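# Move the long cardboard box from desk to far shelf

## Task

Pick up the long cardboard box lying on the desk and set it down on a shelf in the final shelving section at the far end of the aisle (left or right side is fine). It must rest directly on the shelf board, not on top of any carton, and no part of it may overhang the shelf's front edge. If the robot falls over or ends up tilted, the task fails.

## Robot and tools

Robot: TidyBot++, a single-arm mobile robot. The base is 0.54 m long, 0.50 m wide and 0.38 m tall, rolling on four powered casters. On it sits one seven-joint arm ending in a two-finger gripper. The shoulder sits 0.12 m ahead of the base centre at 0.68 m height. Segments: upper arm 0.42 m, forearm 0.31 m, hand 0.31 m from wrist to the reported hand point. Two cameras: base_camera (fixed on the base, looking forward and down) and wrist_camera (on the hand, looking where the hand points). The arm begins folded with the hand aimed at the floor.

Frames: the base frame has its origin on the floor below the base centre, x ahead, y to the left, z up, in metres. The odometry frame is where the base frame stood when the scene began. hand_pose is the midpoint of the closed finger pads, written in the base frame as x, y, z then quaternion qw, qx, qy, qz; the hand's own z axis runs out along the fingers and the fingers open along its y axis.

Tool move: one action per call. Arguments:
- base: an object with any of translate_m (drive forward, + ahead, -2 to 2 m), strafe_m (sideways, + to the left, -2 to 2 m), rotate_rad (turn, + counter-clockwise from above, -6.3 to 6.3 rad). These are offsets from where the base currently is, measured along its axes at the start of the command, not positions to reach.
- joints: absolute joint angles in radians keyed joint_1_rad ... joint_7_rad, plus gripper_pos (0 fully open, 1 fully closed; pad gap roughly 85*(1-gripper_pos) mm). Ranges: joint_2 ±2.249, joint_4 ±2.579, joint_6 ±2.099; joints 1, 3, 5, 7 are unlimited but go the short way, so turn them in steps under half a revolution. joint_1 positive turns the arm clockwise seen from above (opposite to base heading).
- target: an absolute hand pose, a flat list of seven numbers [x, y, z, qw, qx, qy, qz], metres, base frame. With target, joints may only contain gripper_pos.
- speeds: caps for this action only: translate_m/strafe_m 0.05–0.5 m/s (give just one of them when both are used), rotate_rad 0.1–1.57 rad/s, gripper_pos 0.234–0.993 per s. Slower gripper closing squeezes less hard.
- min_time_s: 0.1–8 s, the shortest duration for each arm motion.
- cameras: list of base_camera, wrist_camera or all; blocking: true (default, returns when everything rests) or false (returns in about half a second while motion continues).
A move without any action just reports state and images.

Other tools: wait(seconds 0–10, cameras) lets time pass; stop(cameras) brakes all running motions; zoom_image(camera, region [x0,y0,x1,y1] in pixels, at most 504 per side) enlarges part of the latest image; read_manual gives licence text only; finished_scene(scene) ends the scene and must be the last call in a reply.

Reading results: base_status, joint_status and hand_status show done, moving, off_target (resting short of goal, maybe still pushing), not_followed (command withheld, e.g. self-collision or pose unreachable), contact_stop or time_out (unplanned stops, after which later calls in the same reply are skipped), torque_fault, or limit_stop_at_motor_heat. on_its_own lists things the robot did by itself. base_odometry counts wheel rotation only, so slipping appears as travel; heading is in radians. base_tilt gives forward/right lean in degrees. motor_effort is a percentage of each motor's maximum, with the bracketed figure being the peak of the last action. hand_target is where the hand would be if joints met their targets; under load the hand hangs below it. ARM HIT, MOTOR HOT and OVER-TEMPERATURE FAULT lines warn of collisions and heating.

Corrections: after a target ends done, add (wanted position minus hand_pose) to the last target's x, y, z. To keep a loaded hand in place, resend hand_target rather than hand_pose. After a joints action, resend each joint as last command plus (wanted minus reading). While holding something, never command a joint to its current reading, since the arm will sag further. A held object touching down shows as hand_pose stopping its descent while motor_effort shifts slightly.

Reach: with the hand pointing down it reaches at most about 0.94 m above the floor, and only near the base. Poses low and close in front, or very far, may miss or drive the arm into the base; the arm does not avoid obstacles and keeps pushing if blocked.

Grip: first contact happens when the pad gap equals object width; off_target on the gripper means it stalled on the object and is squeezing (about 100–140 N per finger). Avoid squeezing hard while the object is still resting on something.

What to avoid: driving or turning while the arm is caught on anything above about 0.6 m (tip-over risk); reaching far out from folded posture over furniture close by; swinging a stretched arm sideways; hard impacts that trip a torque sensor (limits 104.5 N m for joints 1–4, 51.3 N m for 5–7); dropping the box or releasing it while it moves; letting it hang over the shelf front or land on a carton. Long holds with an outstretched arm heat the motors. Something may occasionally nudge loose objects.

Each tool is called after "Call:" by a JSON object that holds its "op" and its "data".

## Session

Call:
{"op": "move", "data": {"cameras": ["all"]}}

Scene clock: 0.00 s.
base_odometry: x=+0.000 y=+0.000 heading=+0.000
base_tilt: forward=-0.7 right=+0.5
base_status: not commanded
joint_positions: joint_1_rad=+0.011 joint_2_rad=-0.370 joint_3_rad=+3.146 joint_4_rad=-2.526 joint_5_rad=-0.029 joint_6_rad=-0.918 joint_7_rad=+1.569 gripper_pos=+0.000
joint_status: not commanded
motor_effort: joint_1_rad=+1 joint_2_rad=-1 joint_3_rad=-1 joint_4_rad=+12 joint_5_rad=-1 joint_6_rad=+1 joint_7_rad=+0
hand_pose: x=+0.2502 y=+0.0066 z=+0.5901 quat_wxyz=(-0.012, +0.999, -0.016, +0.034) (m; base frame)
hand_target: x=+0.2502 y=+0.0066 z=+0.5900 quat_wxyz=(-0.012, +0.999, -0.016, +0.034) (m; base frame)
hand_status: not commanded
pictures: base_camera, wrist_camera

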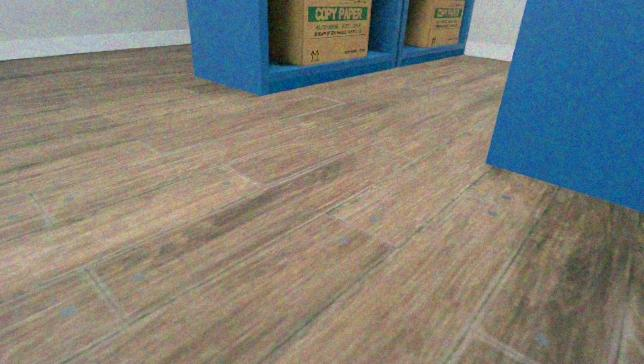

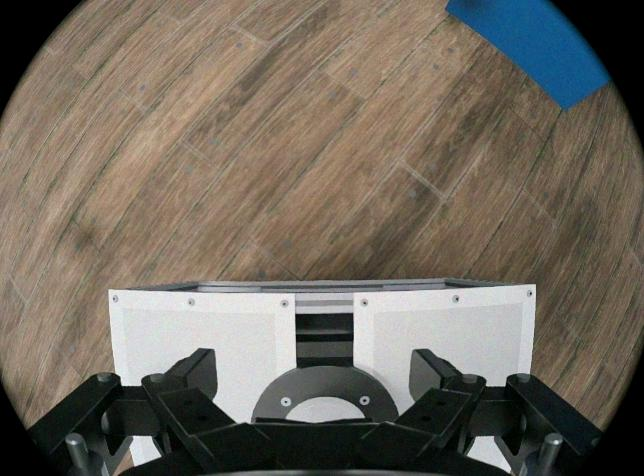

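Call:
{"op": "move", "data": {"joints": {"joint_1_rad": 0, "joint_2_rad": -1.0, "joint_3_rad": 3.14, "joint_4_rad": -2.0, "joint_5_rad": 0, "joint_6_rad": -0.77, "joint_7_rad": 1.57}, "min_time_s": 3, "cameras": ["all"]}}

Scene clock: 3.73 s.
move: done
base_odometry: x=+0.000 y=+0.000 heading=+0.000
base_tilt: forward=-0.7 right=+0.5
base_status: not commanded
joint_positions: joint_1_rad=+0.011 joint_2_rad=-0.982 joint_3_rad=+3.146 joint_4_rad=-2.044 joint_5_rad=-0.029 joint_6_rad=-0.830 joint_7_rad=+1.569 gripper_pos=+0.000
joint_status: all done
motor_effort: joint_1_rad=+1(3) joint_2_rad=+11(12) joint_3_rad=+0(2) joint_4_rad=+16(18) joint_5_rad=-2(2) joint_6_rad=+9(9) joint_7_rad=-1(2)
hand_pose: x=+0.3390 y=+0.0041 z=+0.9707 quat_wxyz=(-0.012, +0.811, -0.008, +0.585)
hand_target: x=+0.3346 y=+0.0020 z=+1.0174 quat_wxyz=(+0.000, +0.774, +0.000, +0.633)
hand_status: not commanded
pictures: base_camera, wrist_camera
wrist_camera: T_world_to_cam=[[0.00049, -0.99978, -0.02106, 0.02058], [-0.33519, 0.01967, -0.94194, 1.08076], [0.94215, 0.00752, -0.33511, 0.14323]] pos_world=[0.2273, -0.00176, 1.06645]

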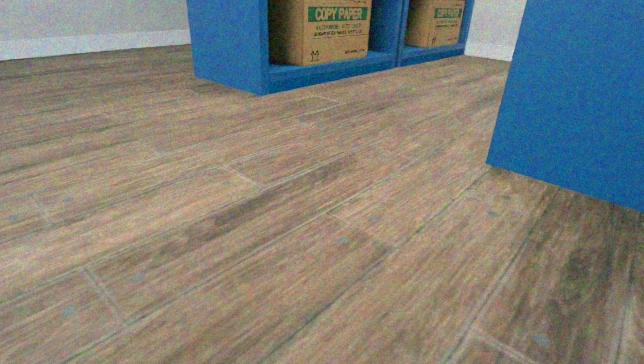

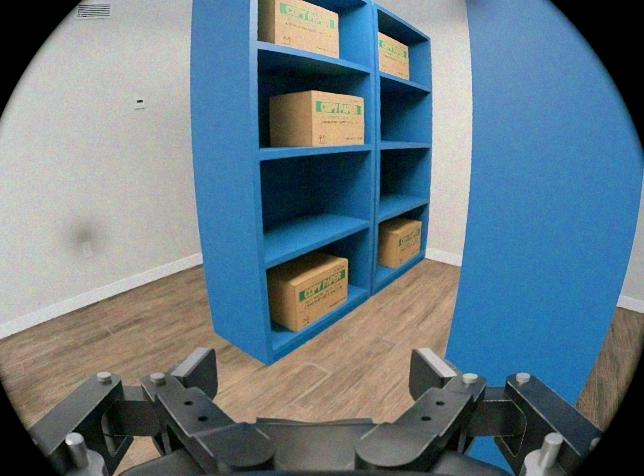

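Call:
{"op": "move", "data": {"base": {"rotate_rad": 1.3}, "speeds": {"rotate_rad": 0.8}, "cameras": ["all"]}}

Call:
{"op": "move", "data": {"base": {"rotate_rad": 1.3}, "speeds": {"rotate_rad": 0.8}, "cameras": ["all"]}}

Call:
{"op": "move", "data": {"base": {"rotate_rad": 1.3}, "speeds": {"rotate_rad": 0.8}, "cameras": ["all"]}}

Scene clock: 6.27 s.
move: done
base_odometry: x=+0.000 y=+0.000 heading=+1.299
base_tilt: forward=-0.7 right=+0.6
base_status: done
joint_positions: joint_1_rad=+0.011 joint_2_rad=-0.982 joint_3_rad=+3.146 joint_4_rad=-2.044 joint_5_rad=-0.029 joint_6_rad=-0.830 joint_7_rad=+1.569 gripper_pos=+0.000
joint_status: not commanded
motor_effort: joint_1_rad=+0(2) joint_2_rad=+10(11) joint_3_rad=+0(1) joint_4_rad=+16(17) joint_5_rad=-1(2) joint_6_rad=+9(9) joint_7_rad=-1(1)
hand_pose: x=+0.3390 y=+0.0041 z=+0.9707 quat_wxyz=(-0.012, +0.811, -0.008, +0.585)
hand_target: x=+0.3346 y=+0.0020 z=+1.0174 quat_wxyz=(+0.000, +0.774, +0.000, +0.633)
hand_status: not commanded
pictures: base_camera, wrist_camera
wrist_camera: T_world_to_cam=[[0.00049, -0.99978, -0.02106, 0.02058], [-0.33519, 0.01967, -0.94194, 1.08076], [0.94215, 0.00752, -0.33511, 0.14323]] pos_world=[0.2273, -0.00176, 1.06645]

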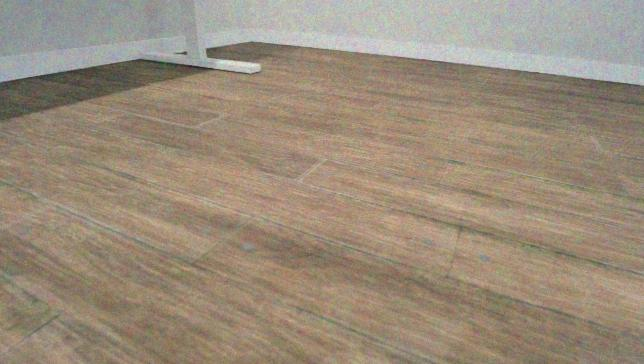

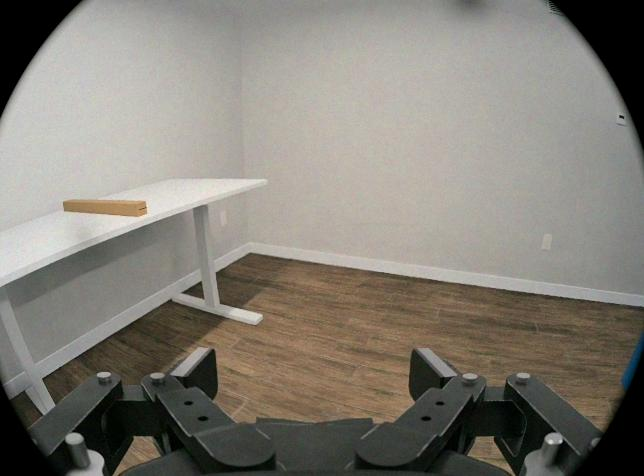

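Scene clock: 8.70 s.
move: done
base_odometry: x=+0.000 y=+0.000 heading=+2.598
base_tilt: forward=-0.7 right=+0.6
base_status: done
joint_positions: joint_1_rad=+0.011 joint_2_rad=-0.982 joint_3_rad=+3.146 joint_4_rad=-2.044 joint_5_rad=-0.029 joint_6_rad=-0.830 joint_7_rad=+1.569 gripper_pos=+0.000
joint_status: not commanded
motor_effort: joint_1_rad=+1(3) joint_2_rad=+11(11) joint_3_rad=+0(1) joint_4_rad=+17(17) joint_5_rad=-1(2) joint_6_rad=+9(9) joint_7_rad=-1(1)
hand_pose: x=+0.3390 y=+0.0041 z=+0.9707 quat_wxyz=(-0.012, +0.811, -0.008, +0.585)
hand_target: x=+0.3346 y=+0.0020 z=+1.0174 quat_wxyz=(+0.000, +0.774, +0.000, +0.633)
hand_status: not commanded
pictures: base_camera, wrist_camera
wrist_camera: T_world_to_cam=[[0.00049, -0.99978, -0.02106, 0.02058], [-0.33519, 0.01967, -0.94194, 1.08076], [0.94215, 0.00752, -0.33511, 0.14323]] pos_world=[0.2273, -0.00176, 1.06645]

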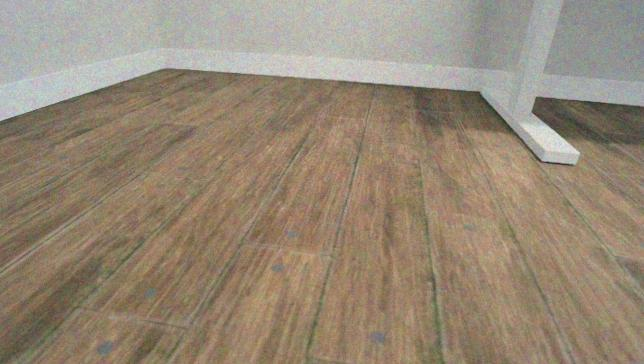

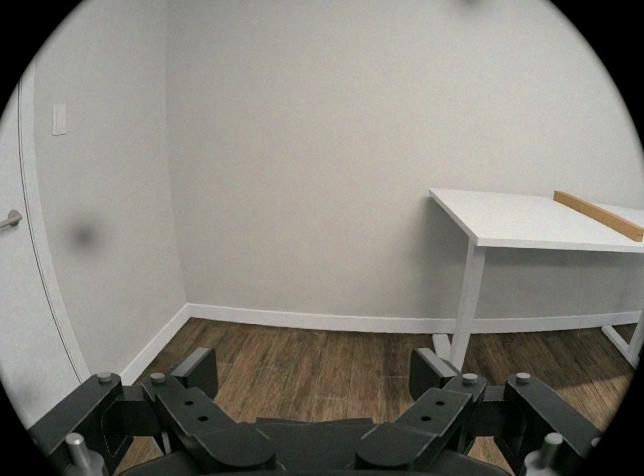

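Scene clock: 11.13 s.
move: done
base_odometry: x=+0.000 y=+0.000 heading=-2.386
base_tilt: forward=-0.8 right=+0.6
base_status: done
joint_positions: joint_1_rad=+0.011 joint_2_rad=-0.982 joint_3_rad=+3.146 joint_4_rad=-2.044 joint_5_rad=-0.029 joint_6_rad=-0.830 joint_7_rad=+1.569 gripper_pos=+0.000
joint_status: not commanded
motor_effort: joint_1_rad=+0(2) joint_2_rad=+11(11) joint_3_rad=+0(1) joint_4_rad=+16(17) joint_5_rad=-1(2) joint_6_rad=+9(9) joint_7_rad=-1(1)
hand_pose: x=+0.3390 y=+0.0041 z=+0.9707 quat_wxyz=(-0.012, +0.811, -0.008, +0.585)
hand_target: x=+0.3346 y=+0.0020 z=+1.0174 quat_wxyz=(+0.000, +0.774, +0.000, +0.633)
hand_status: not commanded
pictures: base_camera, wrist_camera
wrist_camera: T_world_to_cam=[[0.00049, -0.99978, -0.02106, 0.02058], [-0.33519, 0.01967, -0.94194, 1.08076], [0.94215, 0.00752, -0.33511, 0.14323]] pos_world=[0.2273, -0.00176, 1.06645]

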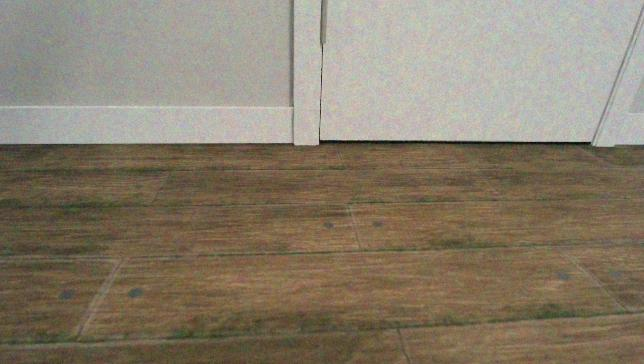

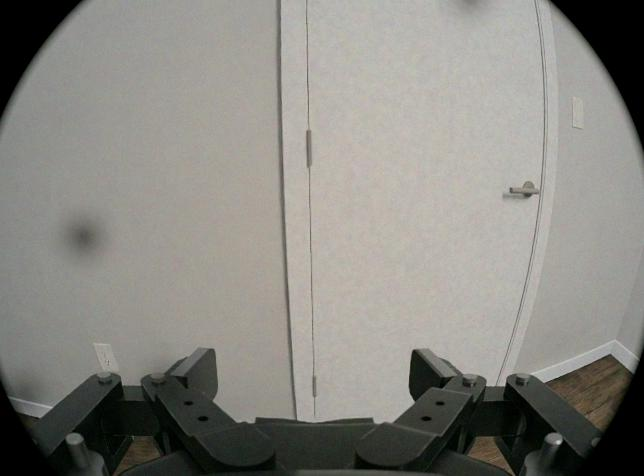

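Call:
{"op": "move", "data": {"base": {"rotate_rad": -1.447}, "speeds": {"rotate_rad": 0.8}, "cameras": ["all"]}}

Call:
{"op": "move", "data": {"base": {"translate_m": 0.45, "strafe_m": -1.0}, "speeds": {"translate_m": 0.3}, "cameras": ["all"]}}

Scene clock: 16.70 s.
move: done
base_odometry: x=+0.000 y=+0.000 heading=+2.451
base_tilt: forward=-0.7 right=+0.6
base_status: done
joint_positions: joint_1_rad=+0.011 joint_2_rad=-0.982 joint_3_rad=+3.146 joint_4_rad=-2.044 joint_5_rad=-0.029 joint_6_rad=-0.830 joint_7_rad=+1.569 gripper_pos=+0.000
joint_status: not commanded
motor_effort: joint_1_rad=+1(2) joint_2_rad=+10(11) joint_3_rad=+0(1) joint_4_rad=+17(17) joint_5_rad=-2(2) joint_6_rad=+9(9) joint_7_rad=-1(1)
hand_pose: x=+0.3390 y=+0.0041 z=+0.9707 quat_wxyz=(-0.012, +0.811, -0.008, +0.585)
hand_target: x=+0.3346 y=+0.0020 z=+1.0174 quat_wxyz=(+0.000, +0.774, +0.000, +0.633)
hand_status: not commanded
pictures: base_camera, wrist_camera
wrist_camera: T_world_to_cam=[[0.00049, -0.99978, -0.02106, 0.02058], [-0.33519, 0.01967, -0.94194, 1.08076], [0.94215, 0.00752, -0.33511, 0.14323]] pos_world=[0.2273, -0.00176, 1.06645]

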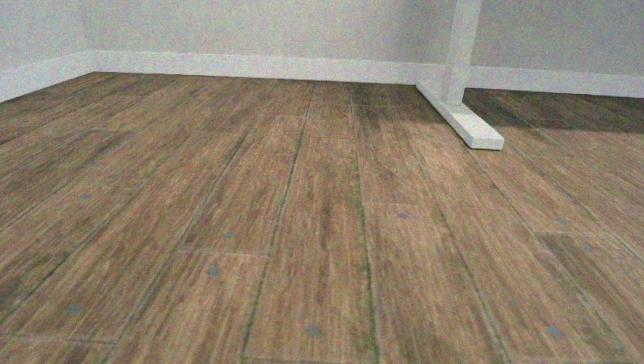

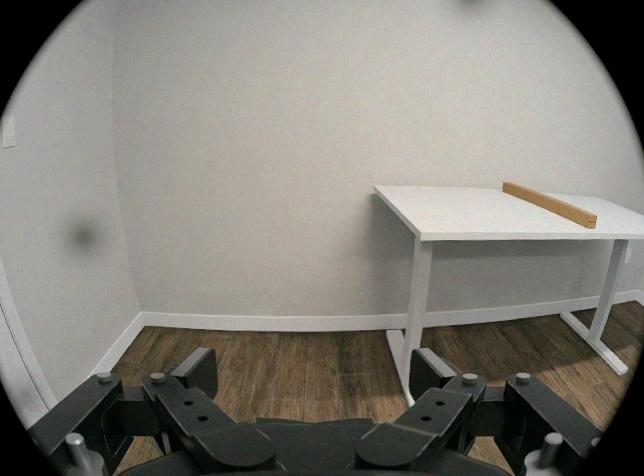

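Scene clock: 21.23 s.
move: done
base_odometry: x=+0.290 y=+1.058 heading=+2.451
base_tilt: forward=-0.7 right=+0.5
base_status: done
joint_positions: joint_1_rad=+0.011 joint_2_rad=-0.982 joint_3_rad=+3.146 joint_4_rad=-2.044 joint_5_rad=-0.029 joint_6_rad=-0.830 joint_7_rad=+1.569 gripper_pos=+0.000
joint_status: not commanded
motor_effort: joint_1_rad=+1(2) joint_2_rad=+10(12) joint_3_rad=+0(2) joint_4_rad=+17(17) joint_5_rad=-1(2) joint_6_rad=+9(9) joint_7_rad=-1(1)
hand_pose: x=+0.3390 y=+0.0040 z=+0.9707 quat_wxyz=(-0.012, +0.811, -0.008, +0.585)
hand_target: x=+0.3346 y=+0.0020 z=+1.0174 quat_wxyz=(+0.000, +0.774, +0.000, +0.633)
hand_status: not commanded
pictures: base_camera, wrist_camera
wrist_camera: T_world_to_cam=[[0.0004, -0.99978, -0.02102, 0.02057], [-0.33489, 0.01967, -0.94205, 1.08087], [0.94226, 0.00742, -0.33481, 0.14302]] pos_world=[0.2272, -0.00176, 1.06655]

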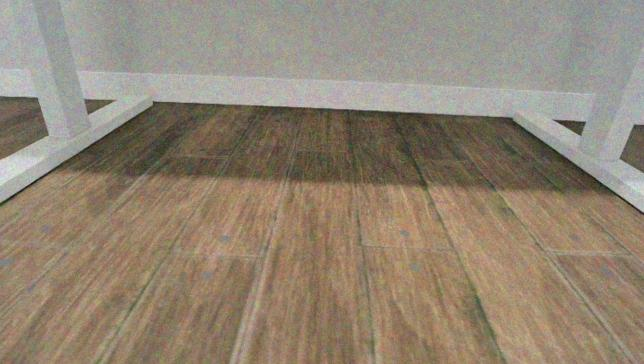

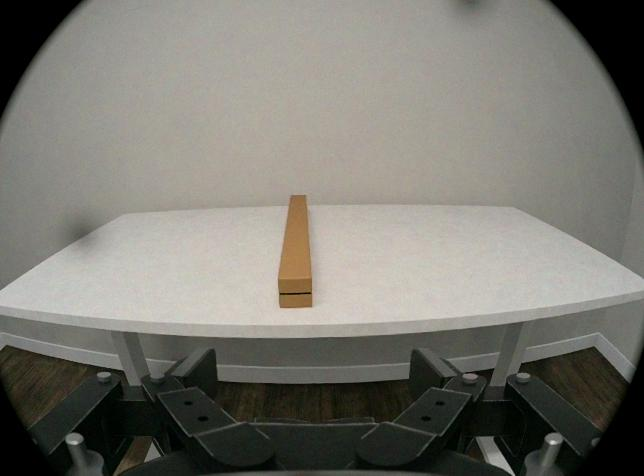

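Call:
{"op": "zoom_image", "data": {"camera": "wrist_camera", "region": [220, 180, 380, 340]}}

Scaled by 3.150.

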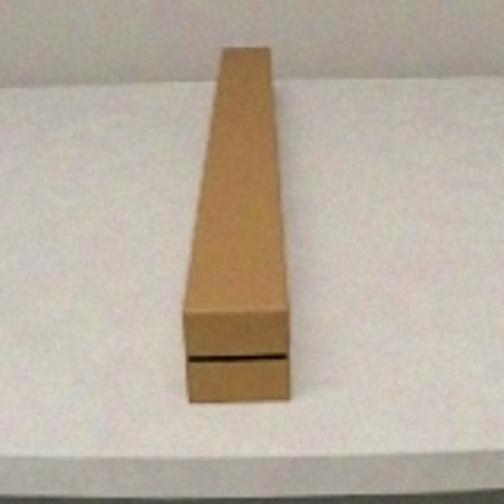

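Call:
{"op": "move", "data": {"base": {"translate_m": 0.30, "strafe_m": 0.0}, "speeds": {"translate_m": 0.2}, "cameras": ["all"]}}

Call:
{"op": "zoom_image", "data": {"camera": "wrist_camera", "region": [200, 160, 400, 400]}}

Scene clock: 24.77 s.
move: done
base_odometry: x=+0.059 y=+1.249 heading=+2.451
base_tilt: forward=-0.7 right=+0.6
base_status: done
joint_positions: joint_1_rad=+0.011 joint_2_rad=-0.987 joint_3_rad=+3.146 joint_4_rad=-2.043 joint_5_rad=-0.029 joint_6_rad=-0.829 joint_7_rad=+1.569 gripper_pos=+0.000
joint_status: not commanded
motor_effort: joint_1_rad=+2(2) joint_2_rad=+11(13) joint_3_rad=+0(1) joint_4_rad=+16(17) joint_5_rad=-2(2) joint_6_rad=+9(9) joint_7_rad=-1(1)
hand_pose: x=+0.3376 y=+0.0041 z=+0.9723 quat_wxyz=(-0.012, +0.809, -0.008, +0.588)
hand_target: x=+0.3346 y=+0.0020 z=+1.0174 quat_wxyz=(+0.000, +0.774, +0.000, +0.633)
hand_status: not commanded
pictures: base_camera, wrist_camera
wrist_camera: T_world_to_cam=[[0.00054, -0.99978, -0.02102, 0.02055], [-0.32878, 0.01967, -0.9442, 1.08187], [0.94441, 0.00742, -0.32869, 0.13815]] pos_world=[0.22521, -0.00176, 1.06734]

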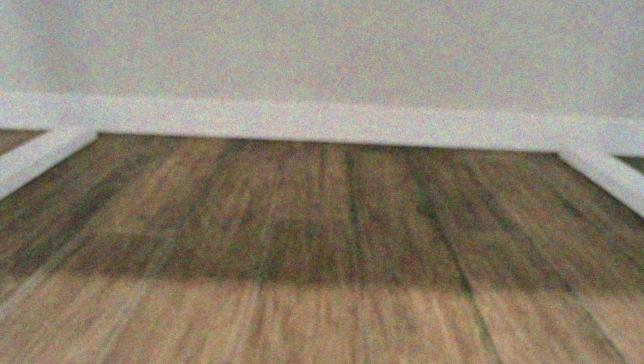

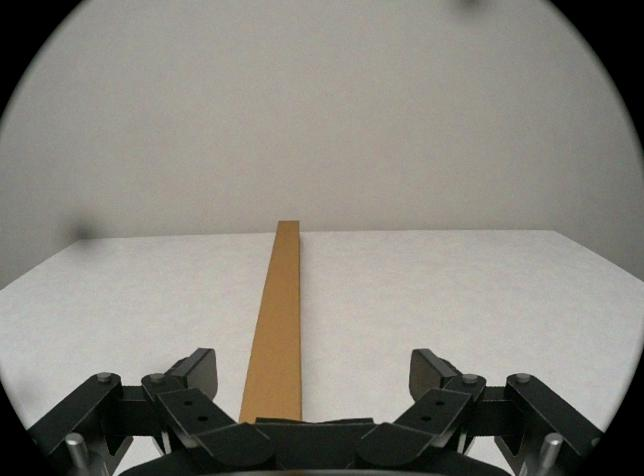

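Scaled by 2.100.

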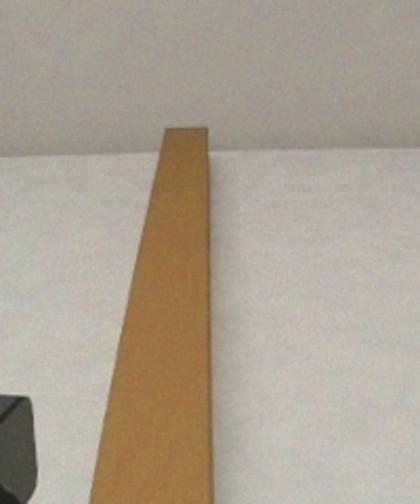

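Call:
{"op": "move", "data": {"joints": {"joint_1_rad": 0, "joint_2_rad": 0.08, "joint_3_rad": 3.14, "joint_4_rad": -1.06, "joint_5_rad": 0, "joint_6_rad": -1.98, "joint_7_rad": 1.57}, "min_time_s": 3, "cameras": ["all"]}}

Scene clock: 29.03 s.
move: done
base_odometry: x=+0.059 y=+1.249 heading=+2.451
base_tilt: forward=-0.7 right=+0.5
base_status: not commanded
joint_positions: joint_1_rad=+0.011 joint_2_rad=+0.060 joint_3_rad=+3.146 joint_4_rad=-1.106 joint_5_rad=-0.029 joint_6_rad=-1.926 joint_7_rad=+1.569 gripper_pos=+0.000
joint_status: all done
motor_effort: joint_1_rad=+1(2) joint_2_rad=-16(19) joint_3_rad=-1(2) joint_4_rad=+13(18) joint_5_rad=-1(2) joint_6_rad=+0(10) joint_7_rad=-1(2)
hand_pose: x=+0.4487 y=+0.0048 z=+0.9148 quat_wxyz=(-0.013, +1.000, -0.003, +0.025)
hand_target: x=+0.4450 y=+0.0018 z=+0.9213 quat_wxyz=(+0.000, +1.000, +0.000, +0.011)
hand_status: not commanded
pictures: base_camera, wrist_camera
wrist_camera: T_world_to_cam=[[0.00311, -0.99973, -0.02294, 0.02063], [-0.99959, -0.00246, -0.02841, 0.52739], [0.02835, 0.02302, -0.99933, 1.03877]] pos_world=[0.49766, -0.00198, 1.05353]

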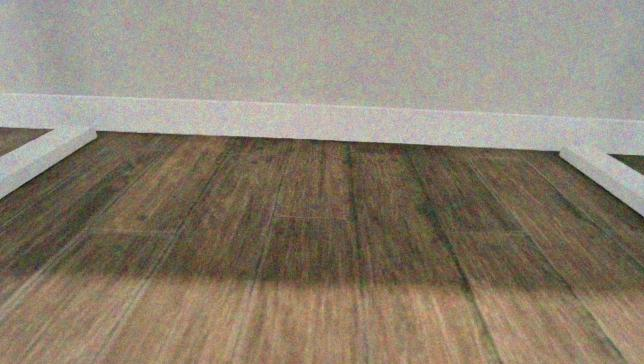

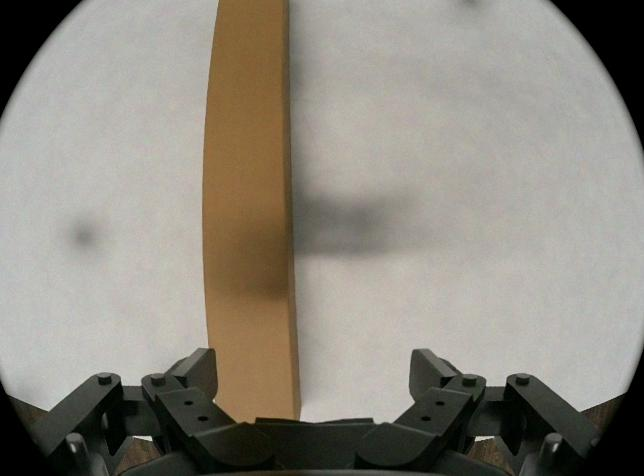

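Call:
{"op": "zoom_image", "data": {"camera": "wrist_camera", "region": [180, 180, 330, 300]}}

Call:
{"op": "zoom_image", "data": {"camera": "wrist_camera", "region": [180, 340, 330, 440]}}

Scaled by 3.360.

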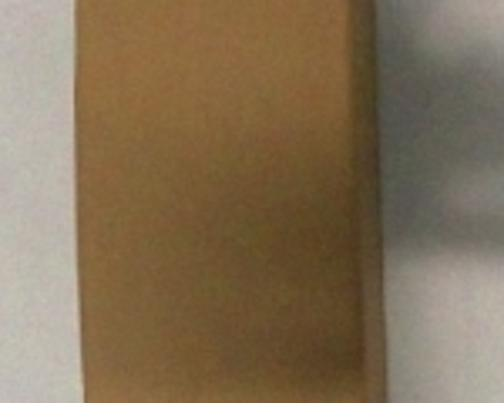

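Scaled by 3.360.

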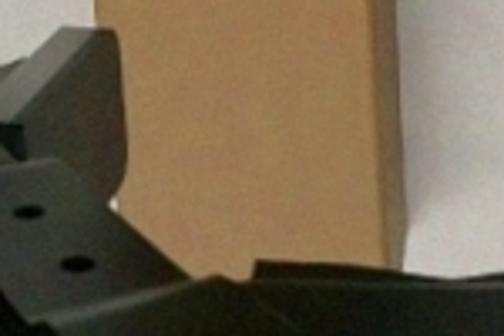

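Call:
{"op": "move", "data": {"base": {"rotate_rad": 0.027, "strafe_m": 0.03}, "speeds": {"strafe_m": 0.1}, "cameras": ["wrist_camera"]}}

Call:
{"op": "zoom_image", "data": {"camera": "wrist_camera", "region": [220, 180, 370, 300]}}

Call:
{"op": "zoom_image", "data": {"camera": "wrist_camera", "region": [0, 340, 180, 460]}}

Scene clock: 30.43 s.
move: done
base_odometry: x=+0.039 y=+1.226 heading=+2.478
base_tilt: forward=-0.7 right=+0.6
base_status: done
joint_positions: joint_1_rad=+0.007 joint_2_rad=+0.060 joint_3_rad=+3.145 joint_4_rad=-1.105 joint_5_rad=-0.028 joint_6_rad=-1.929 joint_7_rad=+1.569 gripper_pos=+0.000
joint_status: not commanded
motor_effort: joint_1_rad=+1(4) joint_2_rad=-16(17) joint_3_rad=-1(3) joint_4_rad=+13(14) joint_5_rad=-1(3) joint_6_rad=+1(1) joint_7_rad=-1(1)
hand_pose: x=+0.4481 y=+0.0060 z=+0.9150 quat_wxyz=(-0.013, +1.000, -0.001, +0.024)
hand_target: x=+0.4450 y=+0.0018 z=+0.9213 quat_wxyz=(+0.000, +1.000, +0.000, +0.011)
hand_status: not commanded
wrist_camera: T_world_to_cam=[[0.00677, -0.99972, -0.02286, 0.02013], [-0.99962, -0.00616, -0.02667, 0.52529], [0.02652, 0.02303, -0.99938, 1.0398]] pos_world=[0.49738, -0.00059, 1.05363]

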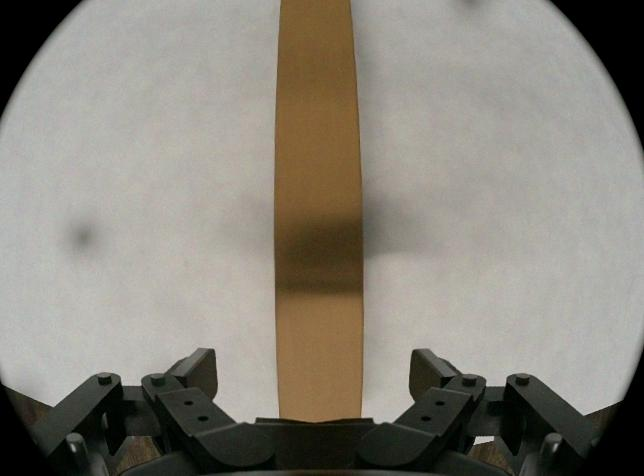

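Scaled by 3.360.

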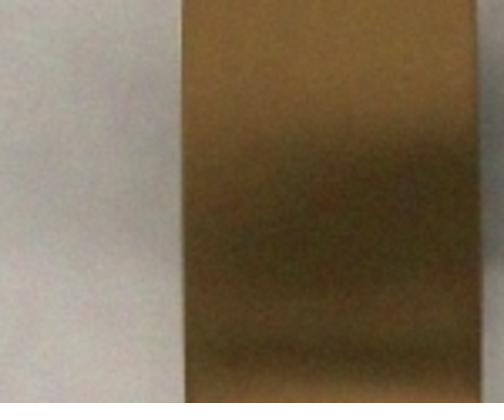

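Scaled by 2.800.

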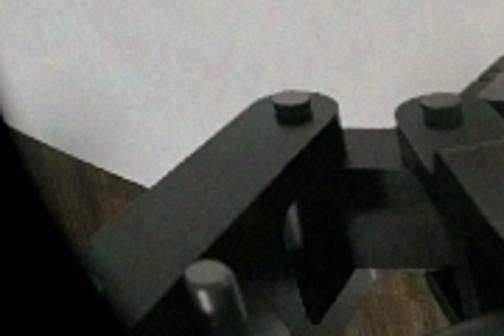

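Call:
{"op": "move", "data": {"base": {"translate_m": 0.08}, "speeds": {"translate_m": 0.1}, "cameras": ["wrist_camera"]}}

Call:
{"op": "move", "data": {"joints": {"joint_2_rad": 0.50, "joint_4_rad": -0.56, "joint_6_rad": -2.06}, "min_time_s": 4, "cameras": ["wrist_camera"]}}

Scene clock: 32.40 s.
move: done
base_odometry: x=-0.024 y=+1.275 heading=+2.478
base_tilt: forward=-0.6 right=+0.6
base_status: done
joint_positions: joint_1_rad=+0.007 joint_2_rad=+0.066 joint_3_rad=+3.145 joint_4_rad=-1.104 joint_5_rad=-0.028 joint_6_rad=-1.932 joint_7_rad=+1.569 gripper_pos=+0.000
joint_status: not commanded
motor_effort: joint_1_rad=+1(2) joint_2_rad=-16(19) joint_3_rad=-1(1) joint_4_rad=+13(14) joint_5_rad=-1(2) joint_6_rad=+0(2) joint_7_rad=-1(1)
hand_pose: x=+0.4486 y=+0.0060 z=+0.9134 quat_wxyz=(-0.013, +1.000, -0.001, +0.020)
hand_target: x=+0.4450 y=+0.0018 z=+0.9213 quat_wxyz=(+0.000, +1.000, +0.000, +0.011)
hand_status: not commanded
wrist_camera: T_world_to_cam=[[0.00659, -0.99972, -0.02291, 0.02022], [-0.99981, -0.00616, -0.01857, 0.51841], [0.01842, 0.02303, -0.99957, 1.042]] pos_world=[0.49898, -0.00059, 1.05164]

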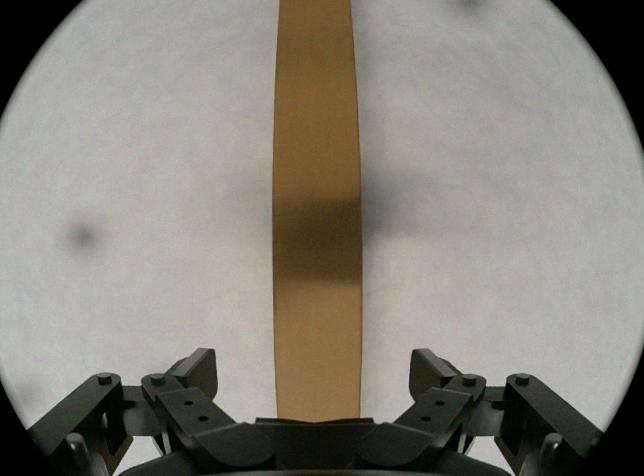

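Scene clock: 36.70 s.
move: done
base_odometry: x=-0.024 y=+1.275 heading=+2.478
base_tilt: forward=-0.7 right=+0.6
base_status: not commanded
joint_positions: joint_1_rad=+0.007 joint_2_rad=+0.464 joint_3_rad=+3.145 joint_4_rad=-0.604 joint_5_rad=-0.028 joint_6_rad=-2.008 joint_7_rad=+1.569 gripper_pos=+0.000
joint_status: all done
motor_effort: joint_1_rad=+1(2) joint_2_rad=-28(29) joint_3_rad=-1(1) joint_4_rad=+13(14) joint_5_rad=-1(2) joint_6_rad=+1(3) joint_7_rad=-1(1)
hand_pose: x=+0.6033 y=+0.0045 z=+0.8992 quat_wxyz=(-0.012, +0.999, +0.000, +0.033)
hand_target: x=+0.6016 y=+0.0019 z=+0.8935 quat_wxyz=(+0.000, +1.000, +0.000, +0.011)
hand_status: not commanded
wrist_camera: T_world_to_cam=[[0.00958, -0.99975, -0.01993, 0.01288], [-0.99894, -0.00867, -0.04528, 0.69631], [0.04509, 0.02034, -0.99878, 1.00818]] pos_world=[0.64998, -0.00159, 1.03873]

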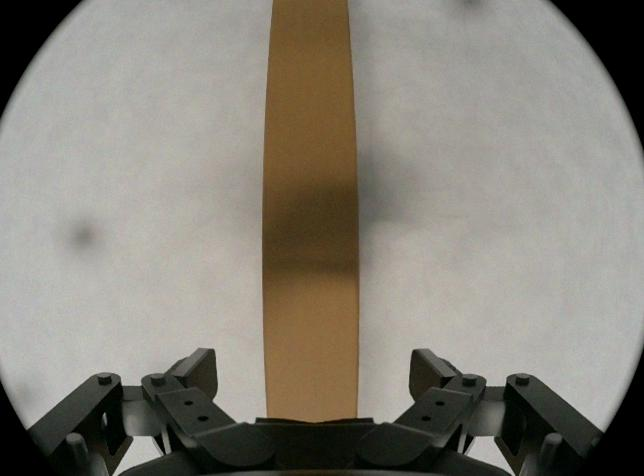

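Call:
{"op": "move", "data": {"joints": {"joint_2_rad": 0.55, "joint_4_rad": -0.60, "joint_6_rad": -2.03}, "min_time_s": 2, "cameras": ["wrist_camera"]}}

Scene clock: 39.20 s.
move: done
base_odometry: x=-0.024 y=+1.275 heading=+2.478
base_tilt: forward=-0.7 right=+0.5
base_status: not commanded
joint_positions: joint_1_rad=+0.007 joint_2_rad=+0.510 joint_3_rad=+3.145 joint_4_rad=-0.604 joint_5_rad=-0.028 joint_6_rad=-2.008 joint_7_rad=+1.569 gripper_pos=+0.000
joint_status: all done
motor_effort: joint_1_rad=+1(2) joint_2_rad=-30(31) joint_3_rad=-1(1) joint_4_rad=+13(14) joint_5_rad=-1(2) joint_6_rad=+1(2) joint_7_rad=-1(1)
hand_pose: x=+0.6128 y=+0.0045 z=+0.8767 quat_wxyz=(-0.012, +1.000, +0.000, +0.010)
hand_target: x=+0.6139 y=+0.0019 z=+0.8579 quat_wxyz=(+0.000, +1.000, +0.000, -0.019)
hand_status: not commanded
wrist_camera: T_world_to_cam=[[0.00866, -0.99975, -0.02075, 0.01359], [-0.99996, -0.00867, 0.00062, 0.66513], [-0.0008, 0.02074, -0.99979, 1.01431]] pos_world=[0.66579, -0.00169, 1.01396]

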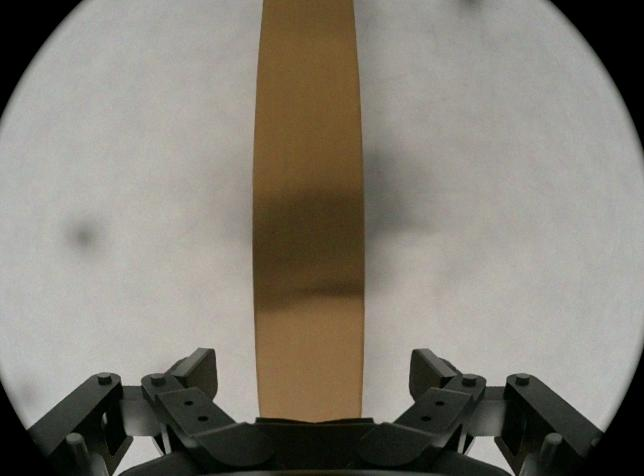

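Call:
{"op": "move", "data": {"joints": {"joint_2_rad": 0.56, "joint_4_rad": -0.69, "joint_6_rad": -1.93}, "min_time_s": 2, "cameras": ["wrist_camera"]}}

Scene clock: 42.97 s.
move: done
base_odometry: x=-0.024 y=+1.275 heading=+2.478
base_tilt: forward=-0.7 right=+0.5
base_status: not commanded
joint_positions: joint_1_rad=+0.007 joint_2_rad=+0.519 joint_3_rad=+3.145 joint_4_rad=-0.659 joint_5_rad=-0.028 joint_6_rad=-1.982 joint_7_rad=+1.569 gripper_pos=+0.000
joint_status: all done
motor_effort: joint_1_rad=+1(3) joint_2_rad=-30(32) joint_3_rad=-1(2) joint_4_rad=+13(14) joint_5_rad=-1(2) joint_6_rad=+0(1) joint_7_rad=-1(1)
hand_pose: x=+0.6126 y=+0.0045 z=+0.8562 quat_wxyz=(-0.012, +1.000, +0.000, -0.009)
hand_target: x=+0.6288 y=+0.0019 z=+0.8264 quat_wxyz=(+0.000, +1.000, +0.000, -0.019)
hand_status: not commanded
wrist_camera: T_world_to_cam=[[0.00712, -0.99974, -0.02174, 0.01508], [-0.9992, -0.00797, 0.03913, 0.63157], [-0.03929, 0.02144, -0.999, 1.01669]] pos_world=[0.6709, -0.00169, 0.99129]

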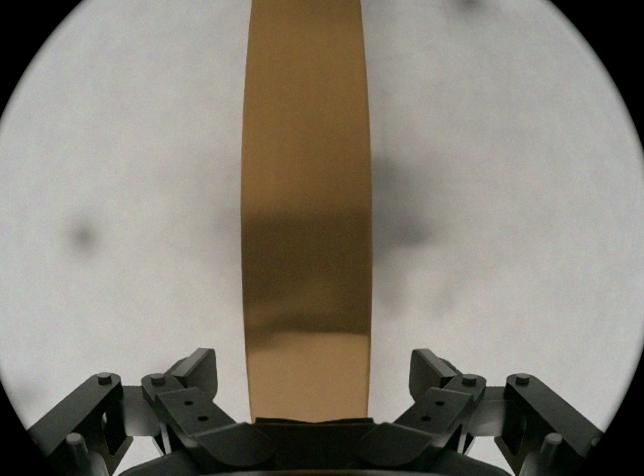

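Call:
{"op": "move", "data": {"joints": {"joint_2_rad": 0.565, "joint_4_rad": -0.735, "joint_6_rad": -1.88}, "min_time_s": 2, "cameras": ["wrist_camera"]}}

Scene clock: 45.73 s.
move: done
base_odometry: x=-0.024 y=+1.275 heading=+2.478
base_tilt: forward=-0.7 right=+0.5
base_status: not commanded
joint_positions: joint_1_rad=+0.007 joint_2_rad=+0.523 joint_3_rad=+3.145 joint_4_rad=-0.704 joint_5_rad=-0.028 joint_6_rad=-1.932 joint_7_rad=+1.569 gripper_pos=+0.000
joint_status: all done
motor_effort: joint_1_rad=+1(2) joint_2_rad=-31(32) joint_3_rad=-1(1) joint_4_rad=+13(14) joint_5_rad=-2(2) joint_6_rad=+0(1) joint_7_rad=-1(1)
hand_pose: x=+0.6198 y=+0.0046 z=+0.8412 quat_wxyz=(-0.012, +1.000, -0.001, -0.009)
hand_target: x=+0.6352 y=+0.0019 z=+0.8102 quat_wxyz=(+0.000, +1.000, +0.000, -0.019)
hand_status: not commanded
wrist_camera: T_world_to_cam=[[0.00572, -0.99974, -0.02217, 0.01598], [-0.99925, -0.00657, 0.03814, 0.64023], [-0.03828, 0.02193, -0.99903, 1.00143]] pos_world=[0.678, -0.00179, 0.97639]

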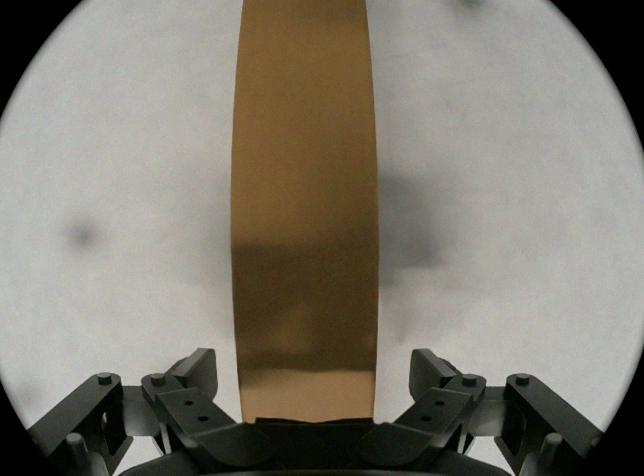

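Call:
{"op": "move", "data": {"joints": {"gripper_pos": 0.36}, "speeds": {"gripper_pos": 0.234}, "cameras": ["wrist_camera"]}}

Call:
{"op": "zoom_image", "data": {"camera": "wrist_camera", "region": [180, 320, 450, 440]}}

Scene clock: 48.00 s.
move: done
base_odometry: x=-0.024 y=+1.275 heading=+2.478
base_tilt: forward=-0.7 right=+0.6
base_status: not commanded
joint_positions: joint_1_rad=+0.007 joint_2_rad=+0.523 joint_3_rad=+3.145 joint_4_rad=-0.704 joint_5_rad=-0.028 joint_6_rad=-1.932 joint_7_rad=+1.569 gripper_pos=+0.359
joint_status: all done
motor_effort: joint_1_rad=+1(2) joint_2_rad=-31(31) joint_3_rad=-1(2) joint_4_rad=+13(14) joint_5_rad=-2(2) joint_6_rad=+0(0) joint_7_rad=-1(1)
hand_pose: x=+0.6199 y=+0.0046 z=+0.8412 quat_wxyz=(-0.012, +1.000, -0.001, -0.008)
hand_target: x=+0.6352 y=+0.0019 z=+0.8102 quat_wxyz=(+0.000, +1.000, +0.000, -0.019)
hand_status: not commanded
wrist_camera: T_world_to_cam=[[0.00583, -0.99974, -0.02217, 0.01591], [-0.99926, -0.00667, 0.03794, 0.64044], [-0.03808, 0.02193, -0.99903, 1.0013]] pos_world=[0.678, -0.00179, 0.97639]

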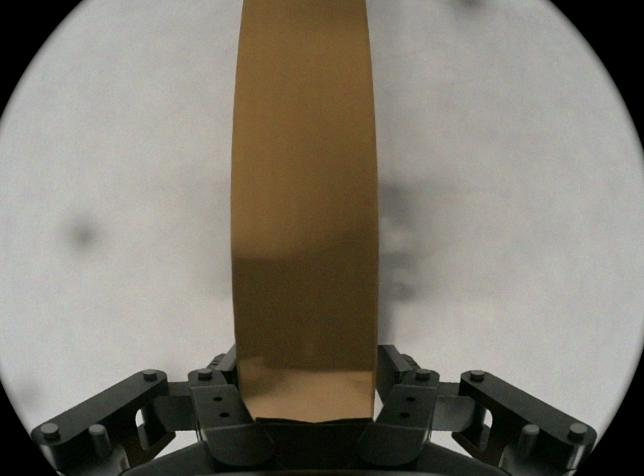

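Scaled by 1.867.

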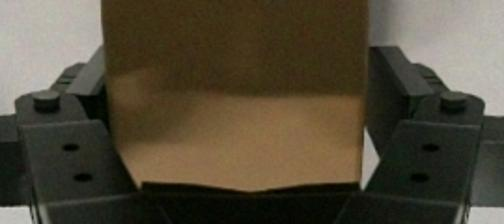

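Call:
{"op": "move", "data": {"joints": {"gripper_pos": 0.40}, "speeds": {"gripper_pos": 0.234}, "cameras": ["wrist_camera"]}}

Call:
{"op": "zoom_image", "data": {"camera": "wrist_camera", "region": [180, 320, 450, 440]}}

Scene clock: 48.80 s.
move: done
base_odometry: x=-0.024 y=+1.275 heading=+2.478
base_tilt: forward=-0.7 right=+0.6
base_status: not commanded
joint_positions: joint_1_rad=+0.007 joint_2_rad=+0.523 joint_3_rad=+3.145 joint_4_rad=-0.704 joint_5_rad=-0.028 joint_6_rad=-1.932 joint_7_rad=+1.569 gripper_pos=+0.399
joint_status: all done
motor_effort: joint_1_rad=+1(2) joint_2_rad=-30(31) joint_3_rad=-1(2) joint_4_rad=+13(13) joint_5_rad=-1(2) joint_6_rad=+0(0) joint_7_rad=-1(1)
hand_pose: x=+0.6199 y=+0.0046 z=+0.8412 quat_wxyz=(-0.012, +1.000, -0.001, -0.008)
hand_target: x=+0.6352 y=+0.0019 z=+0.8102 quat_wxyz=(+0.000, +1.000, +0.000, -0.019)
hand_status: not commanded
wrist_camera: T_world_to_cam=[[0.00583, -0.99974, -0.02217, 0.01591], [-0.99926, -0.00667, 0.03794, 0.64044], [-0.03808, 0.02193, -0.99903, 1.0013]] pos_world=[0.678, -0.00179, 0.97639]

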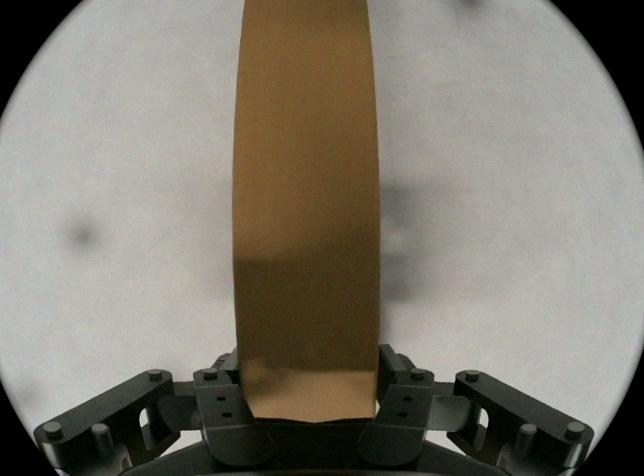

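Scaled by 1.867.

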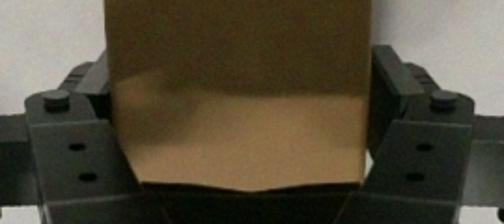

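Call:
{"op": "move", "data": {"joints": {"gripper_pos": 0.43}, "speeds": {"gripper_pos": 0.234}, "cameras": ["wrist_camera"]}}

Call:
{"op": "zoom_image", "data": {"camera": "wrist_camera", "region": [180, 320, 450, 440]}}

Scene clock: 49.60 s.
move: done
base_odometry: x=-0.024 y=+1.275 heading=+2.478
base_tilt: forward=-0.7 right=+0.6
base_status: not commanded
joint_positions: joint_1_rad=+0.007 joint_2_rad=+0.523 joint_3_rad=+3.145 joint_4_rad=-0.704 joint_5_rad=-0.028 joint_6_rad=-1.932 joint_7_rad=+1.569 gripper_pos=+0.431
joint_status: all done
motor_effort: joint_1_rad=+1(2) joint_2_rad=-31(31) joint_3_rad=-1(1) joint_4_rad=+14(14) joint_5_rad=-1(2) joint_6_rad=+0(0) joint_7_rad=-1(1)
hand_pose: x=+0.6199 y=+0.0046 z=+0.8412 quat_wxyz=(-0.012, +1.000, -0.001, -0.008)
hand_target: x=+0.6352 y=+0.0019 z=+0.8102 quat_wxyz=(+0.000, +1.000, +0.000, -0.019)
hand_status: not commanded
wrist_camera: T_world_to_cam=[[0.00583, -0.99974, -0.02217, 0.01591], [-0.99926, -0.00667, 0.03784, 0.64054], [-0.03798, 0.02193, -0.99904, 1.00124]] pos_world=[0.678, -0.00179, 0.97639]

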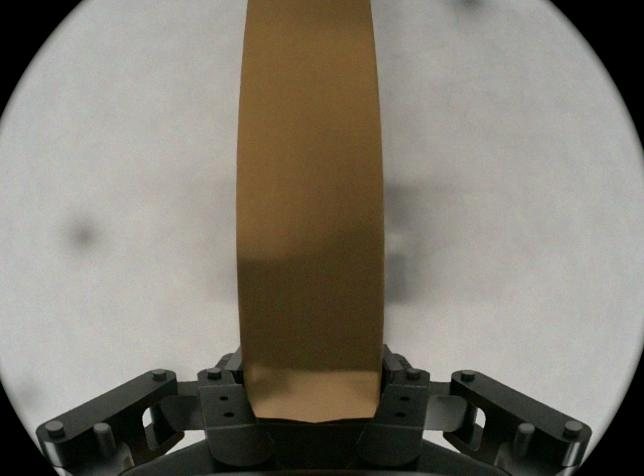

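Scaled by 1.867.

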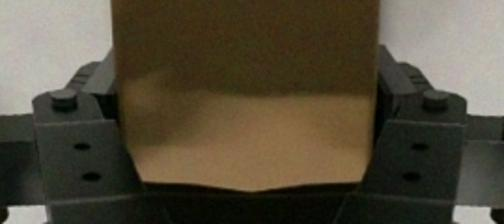

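Call:
{"op": "move", "data": {"joints": {"gripper_pos": 0.45}, "speeds": {"gripper_pos": 0.234}, "cameras": ["wrist_camera"]}}

Call:
{"op": "zoom_image", "data": {"camera": "wrist_camera", "region": [180, 320, 450, 440]}}

Scene clock: 50.50 s.
move: done
base_odometry: x=-0.024 y=+1.275 heading=+2.478
base_tilt: forward=-0.7 right=+0.6
base_status: not commanded
joint_positions: joint_1_rad=+0.007 joint_2_rad=+0.523 joint_3_rad=+3.145 joint_4_rad=-0.704 joint_5_rad=-0.028 joint_6_rad=-1.932 joint_7_rad=+1.569 gripper_pos=+0.449
joint_status: all done
motor_effort: joint_1_rad=+1(2) joint_2_rad=-26(30) joint_3_rad=-1(1) joint_4_rad=+10(13) joint_5_rad=-1(2) joint_6_rad=+1(1) joint_7_rad=-1(1)
hand_pose: x=+0.6200 y=+0.0046 z=+0.8412 quat_wxyz=(-0.012, +1.000, -0.001, -0.008)
hand_target: x=+0.6352 y=+0.0019 z=+0.8102 quat_wxyz=(+0.000, +1.000, +0.000, -0.019)
hand_status: not commanded
wrist_camera: T_world_to_cam=[[0.00584, -0.99974, -0.02217, 0.0159], [-0.99927, -0.00667, 0.03754, 0.64094], [-0.03768, 0.02193, -0.99905, 1.00105]] pos_world=[0.6781, -0.00179, 0.97639]

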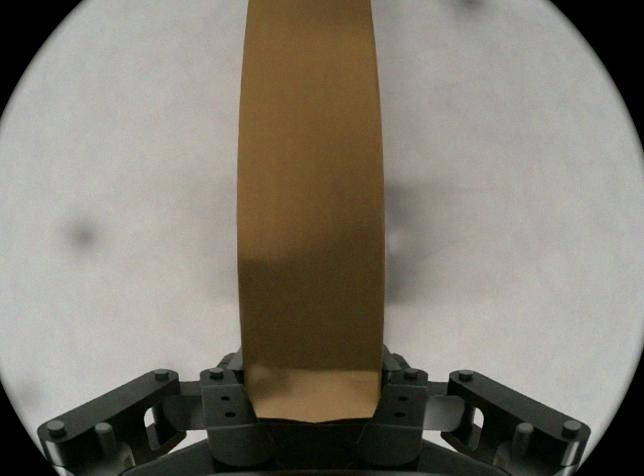

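Scaled by 1.867.

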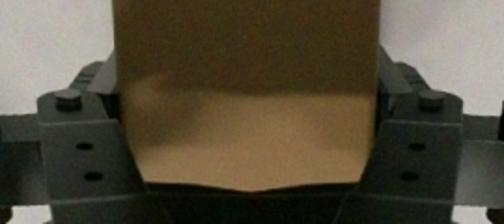

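Call:
{"op": "move", "data": {"joints": {"gripper_pos": 0.465}, "speeds": {"gripper_pos": 0.234}, "cameras": ["wrist_camera"]}}

Call:
{"op": "zoom_image", "data": {"camera": "wrist_camera", "region": [180, 320, 450, 440]}}

Scene clock: 51.73 s.
move: done
base_odometry: x=-0.024 y=+1.275 heading=+2.478
base_tilt: forward=-0.7 right=+0.5
base_status: not commanded
joint_positions: joint_1_rad=+0.007 joint_2_rad=+0.523 joint_3_rad=+3.145 joint_4_rad=-0.704 joint_5_rad=-0.028 joint_6_rad=-1.931 joint_7_rad=+1.569 gripper_pos=+0.464
joint_status: all done
motor_effort: joint_1_rad=+0(2) joint_2_rad=-22(26) joint_3_rad=-1(2) joint_4_rad=+8(10) joint_5_rad=-2(2) joint_6_rad=+0(0) joint_7_rad=-1(1)
hand_pose: x=+0.6200 y=+0.0046 z=+0.8412 quat_wxyz=(-0.012, +1.000, -0.001, -0.008)
hand_target: x=+0.6352 y=+0.0019 z=+0.8102 quat_wxyz=(+0.000, +1.000, +0.000, -0.019)
hand_status: not commanded
wrist_camera: T_world_to_cam=[[0.00584, -0.99974, -0.02217, 0.0159], [-0.99928, -0.00667, 0.03744, 0.64104], [-0.03758, 0.02193, -0.99905, 1.00098]] pos_world=[0.6781, -0.00179, 0.97639]

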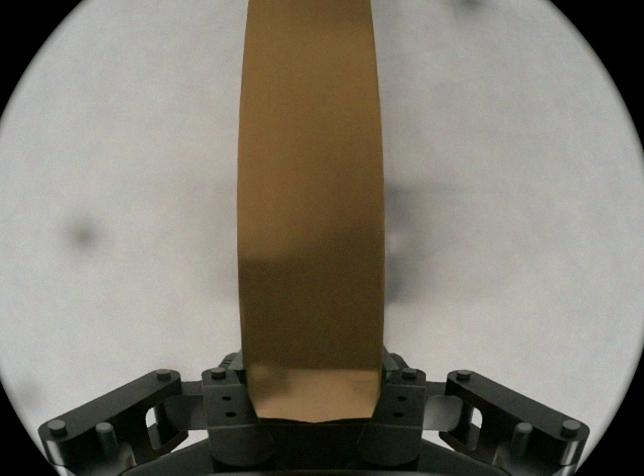

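Scaled by 1.867.

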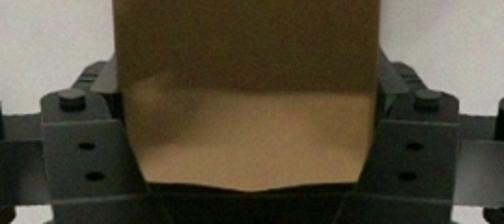

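Call:
{"op": "move", "data": {"joints": {"gripper_pos": 0.475}, "speeds": {"gripper_pos": 0.234}, "cameras": []}}

Scene clock: 52.80 s.
move: done
base_odometry: x=-0.024 y=+1.275 heading=+2.478
base_tilt: forward=-0.7 right=+0.5
base_status: not commanded
joint_positions: joint_1_rad=+0.007 joint_2_rad=+0.523 joint_3_rad=+3.145 joint_4_rad=-0.704 joint_5_rad=-0.028 joint_6_rad=-1.931 joint_7_rad=+1.569 gripper_pos=+0.472
joint_status: all done
motor_effort: joint_1_rad=+1(2) joint_2_rad=-20(22) joint_3_rad=-1(1) joint_4_rad=+7(9) joint_5_rad=-2(2) joint_6_rad=+0(0) joint_7_rad=-1(1)
hand_pose: x=+0.6201 y=+0.0046 z=+0.8412 quat_wxyz=(-0.012, +1.000, -0.001, -0.008)
hand_target: x=+0.6352 y=+0.0019 z=+0.8102 quat_wxyz=(+0.000, +1.000, +0.000, -0.019)
hand_status: not commanded

Call:
{"op": "move", "data": {"joints": {"joint_2_rad": 0.48, "joint_4_rad": -0.59, "joint_6_rad": -2.0}, "min_time_s": 3, "cameras": ["wrist_camera"]}}

Scene clock: 56.17 s.
move: done
base_odometry: x=-0.024 y=+1.275 heading=+2.478
base_tilt: forward=-0.7 right=+0.5
base_status: not commanded
joint_positions: joint_1_rad=+0.007 joint_2_rad=+0.522 joint_3_rad=+3.145 joint_4_rad=-0.638 joint_5_rad=-0.028 joint_6_rad=-1.949 joint_7_rad=+1.569 gripper_pos=+0.472
joint_status: all done
motor_effort: joint_1_rad=+1(2) joint_2_rad=-31(32) joint_3_rad=-1(2) joint_4_rad=+13(15) joint_5_rad=-1(2) joint_6_rad=+0(4) joint_7_rad=+0(1)
hand_pose: x=+0.6274 y=+0.0045 z=+0.8613 quat_wxyz=(-0.012, +1.000, +0.000, +0.017)
hand_target: x=+0.6113 y=+0.0019 z=+0.8955 quat_wxyz=(+0.000, +0.999, +0.000, +0.036)
hand_status: not commanded
wrist_camera: T_world_to_cam=[[0.00744, -0.99975, -0.02114, 0.01429], [-0.99989, -0.00717, -0.01287, 0.69136], [0.01271, 0.02124, -0.99969, 0.99035]] pos_world=[0.67858, -0.00179, 0.99925]

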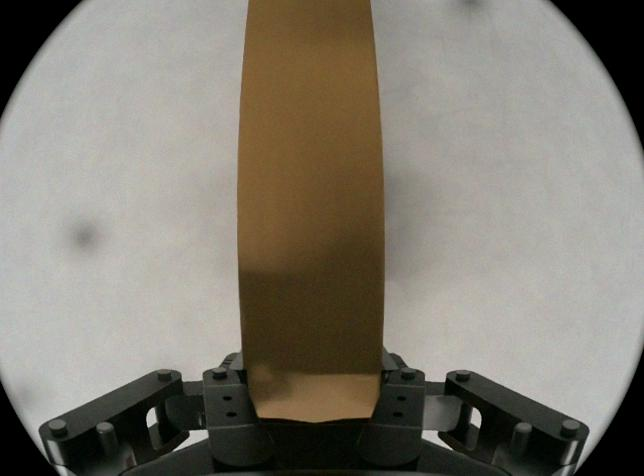

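Call:
{"op": "move", "data": {"joints": {"joint_2_rad": 0.42, "joint_4_rad": -0.55, "joint_6_rad": -2.05}, "min_time_s": 3, "cameras": ["wrist_camera"]}}

Scene clock: 59.57 s.
move: done
base_odometry: x=-0.024 y=+1.275 heading=+2.478
base_tilt: forward=-0.7 right=+0.6
base_status: not commanded
joint_positions: joint_1_rad=+0.007 joint_2_rad=+0.462 joint_3_rad=+3.145 joint_4_rad=-0.597 joint_5_rad=-0.028 joint_6_rad=-1.998 joint_7_rad=+1.569 gripper_pos=+0.472
joint_status: all done
motor_effort: joint_1_rad=+1(2) joint_2_rad=-29(32) joint_3_rad=-1(2) joint_4_rad=+13(14) joint_5_rad=-2(2) joint_6_rad=+1(2) joint_7_rad=-1(1)
hand_pose: x=+0.6069 y=+0.0045 z=+0.9023 quat_wxyz=(-0.012, +0.999, +0.000, +0.042)
hand_target: x=+0.5876 y=+0.0019 z=+0.9347 quat_wxyz=(+0.000, +0.998, +0.000, +0.061)
hand_status: not commanded
wrist_camera: T_world_to_cam=[[0.00975, -0.99976, -0.01976, 0.01267], [-0.99794, -0.00847, -0.06367, 0.71601], [0.06349, 0.02034, -0.99777, 0.9991]] pos_world=[0.65098, -0.00159, 1.04271]

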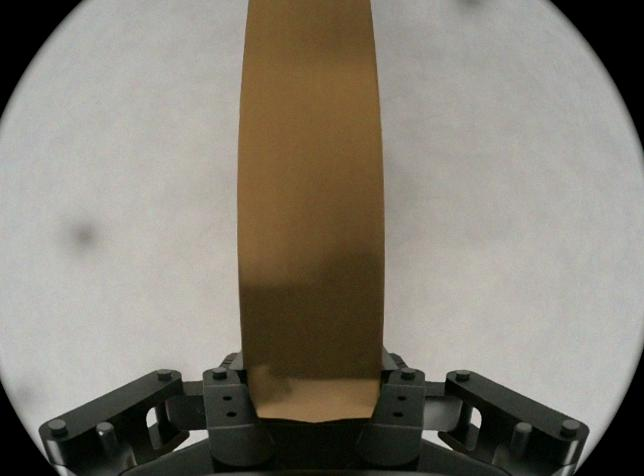

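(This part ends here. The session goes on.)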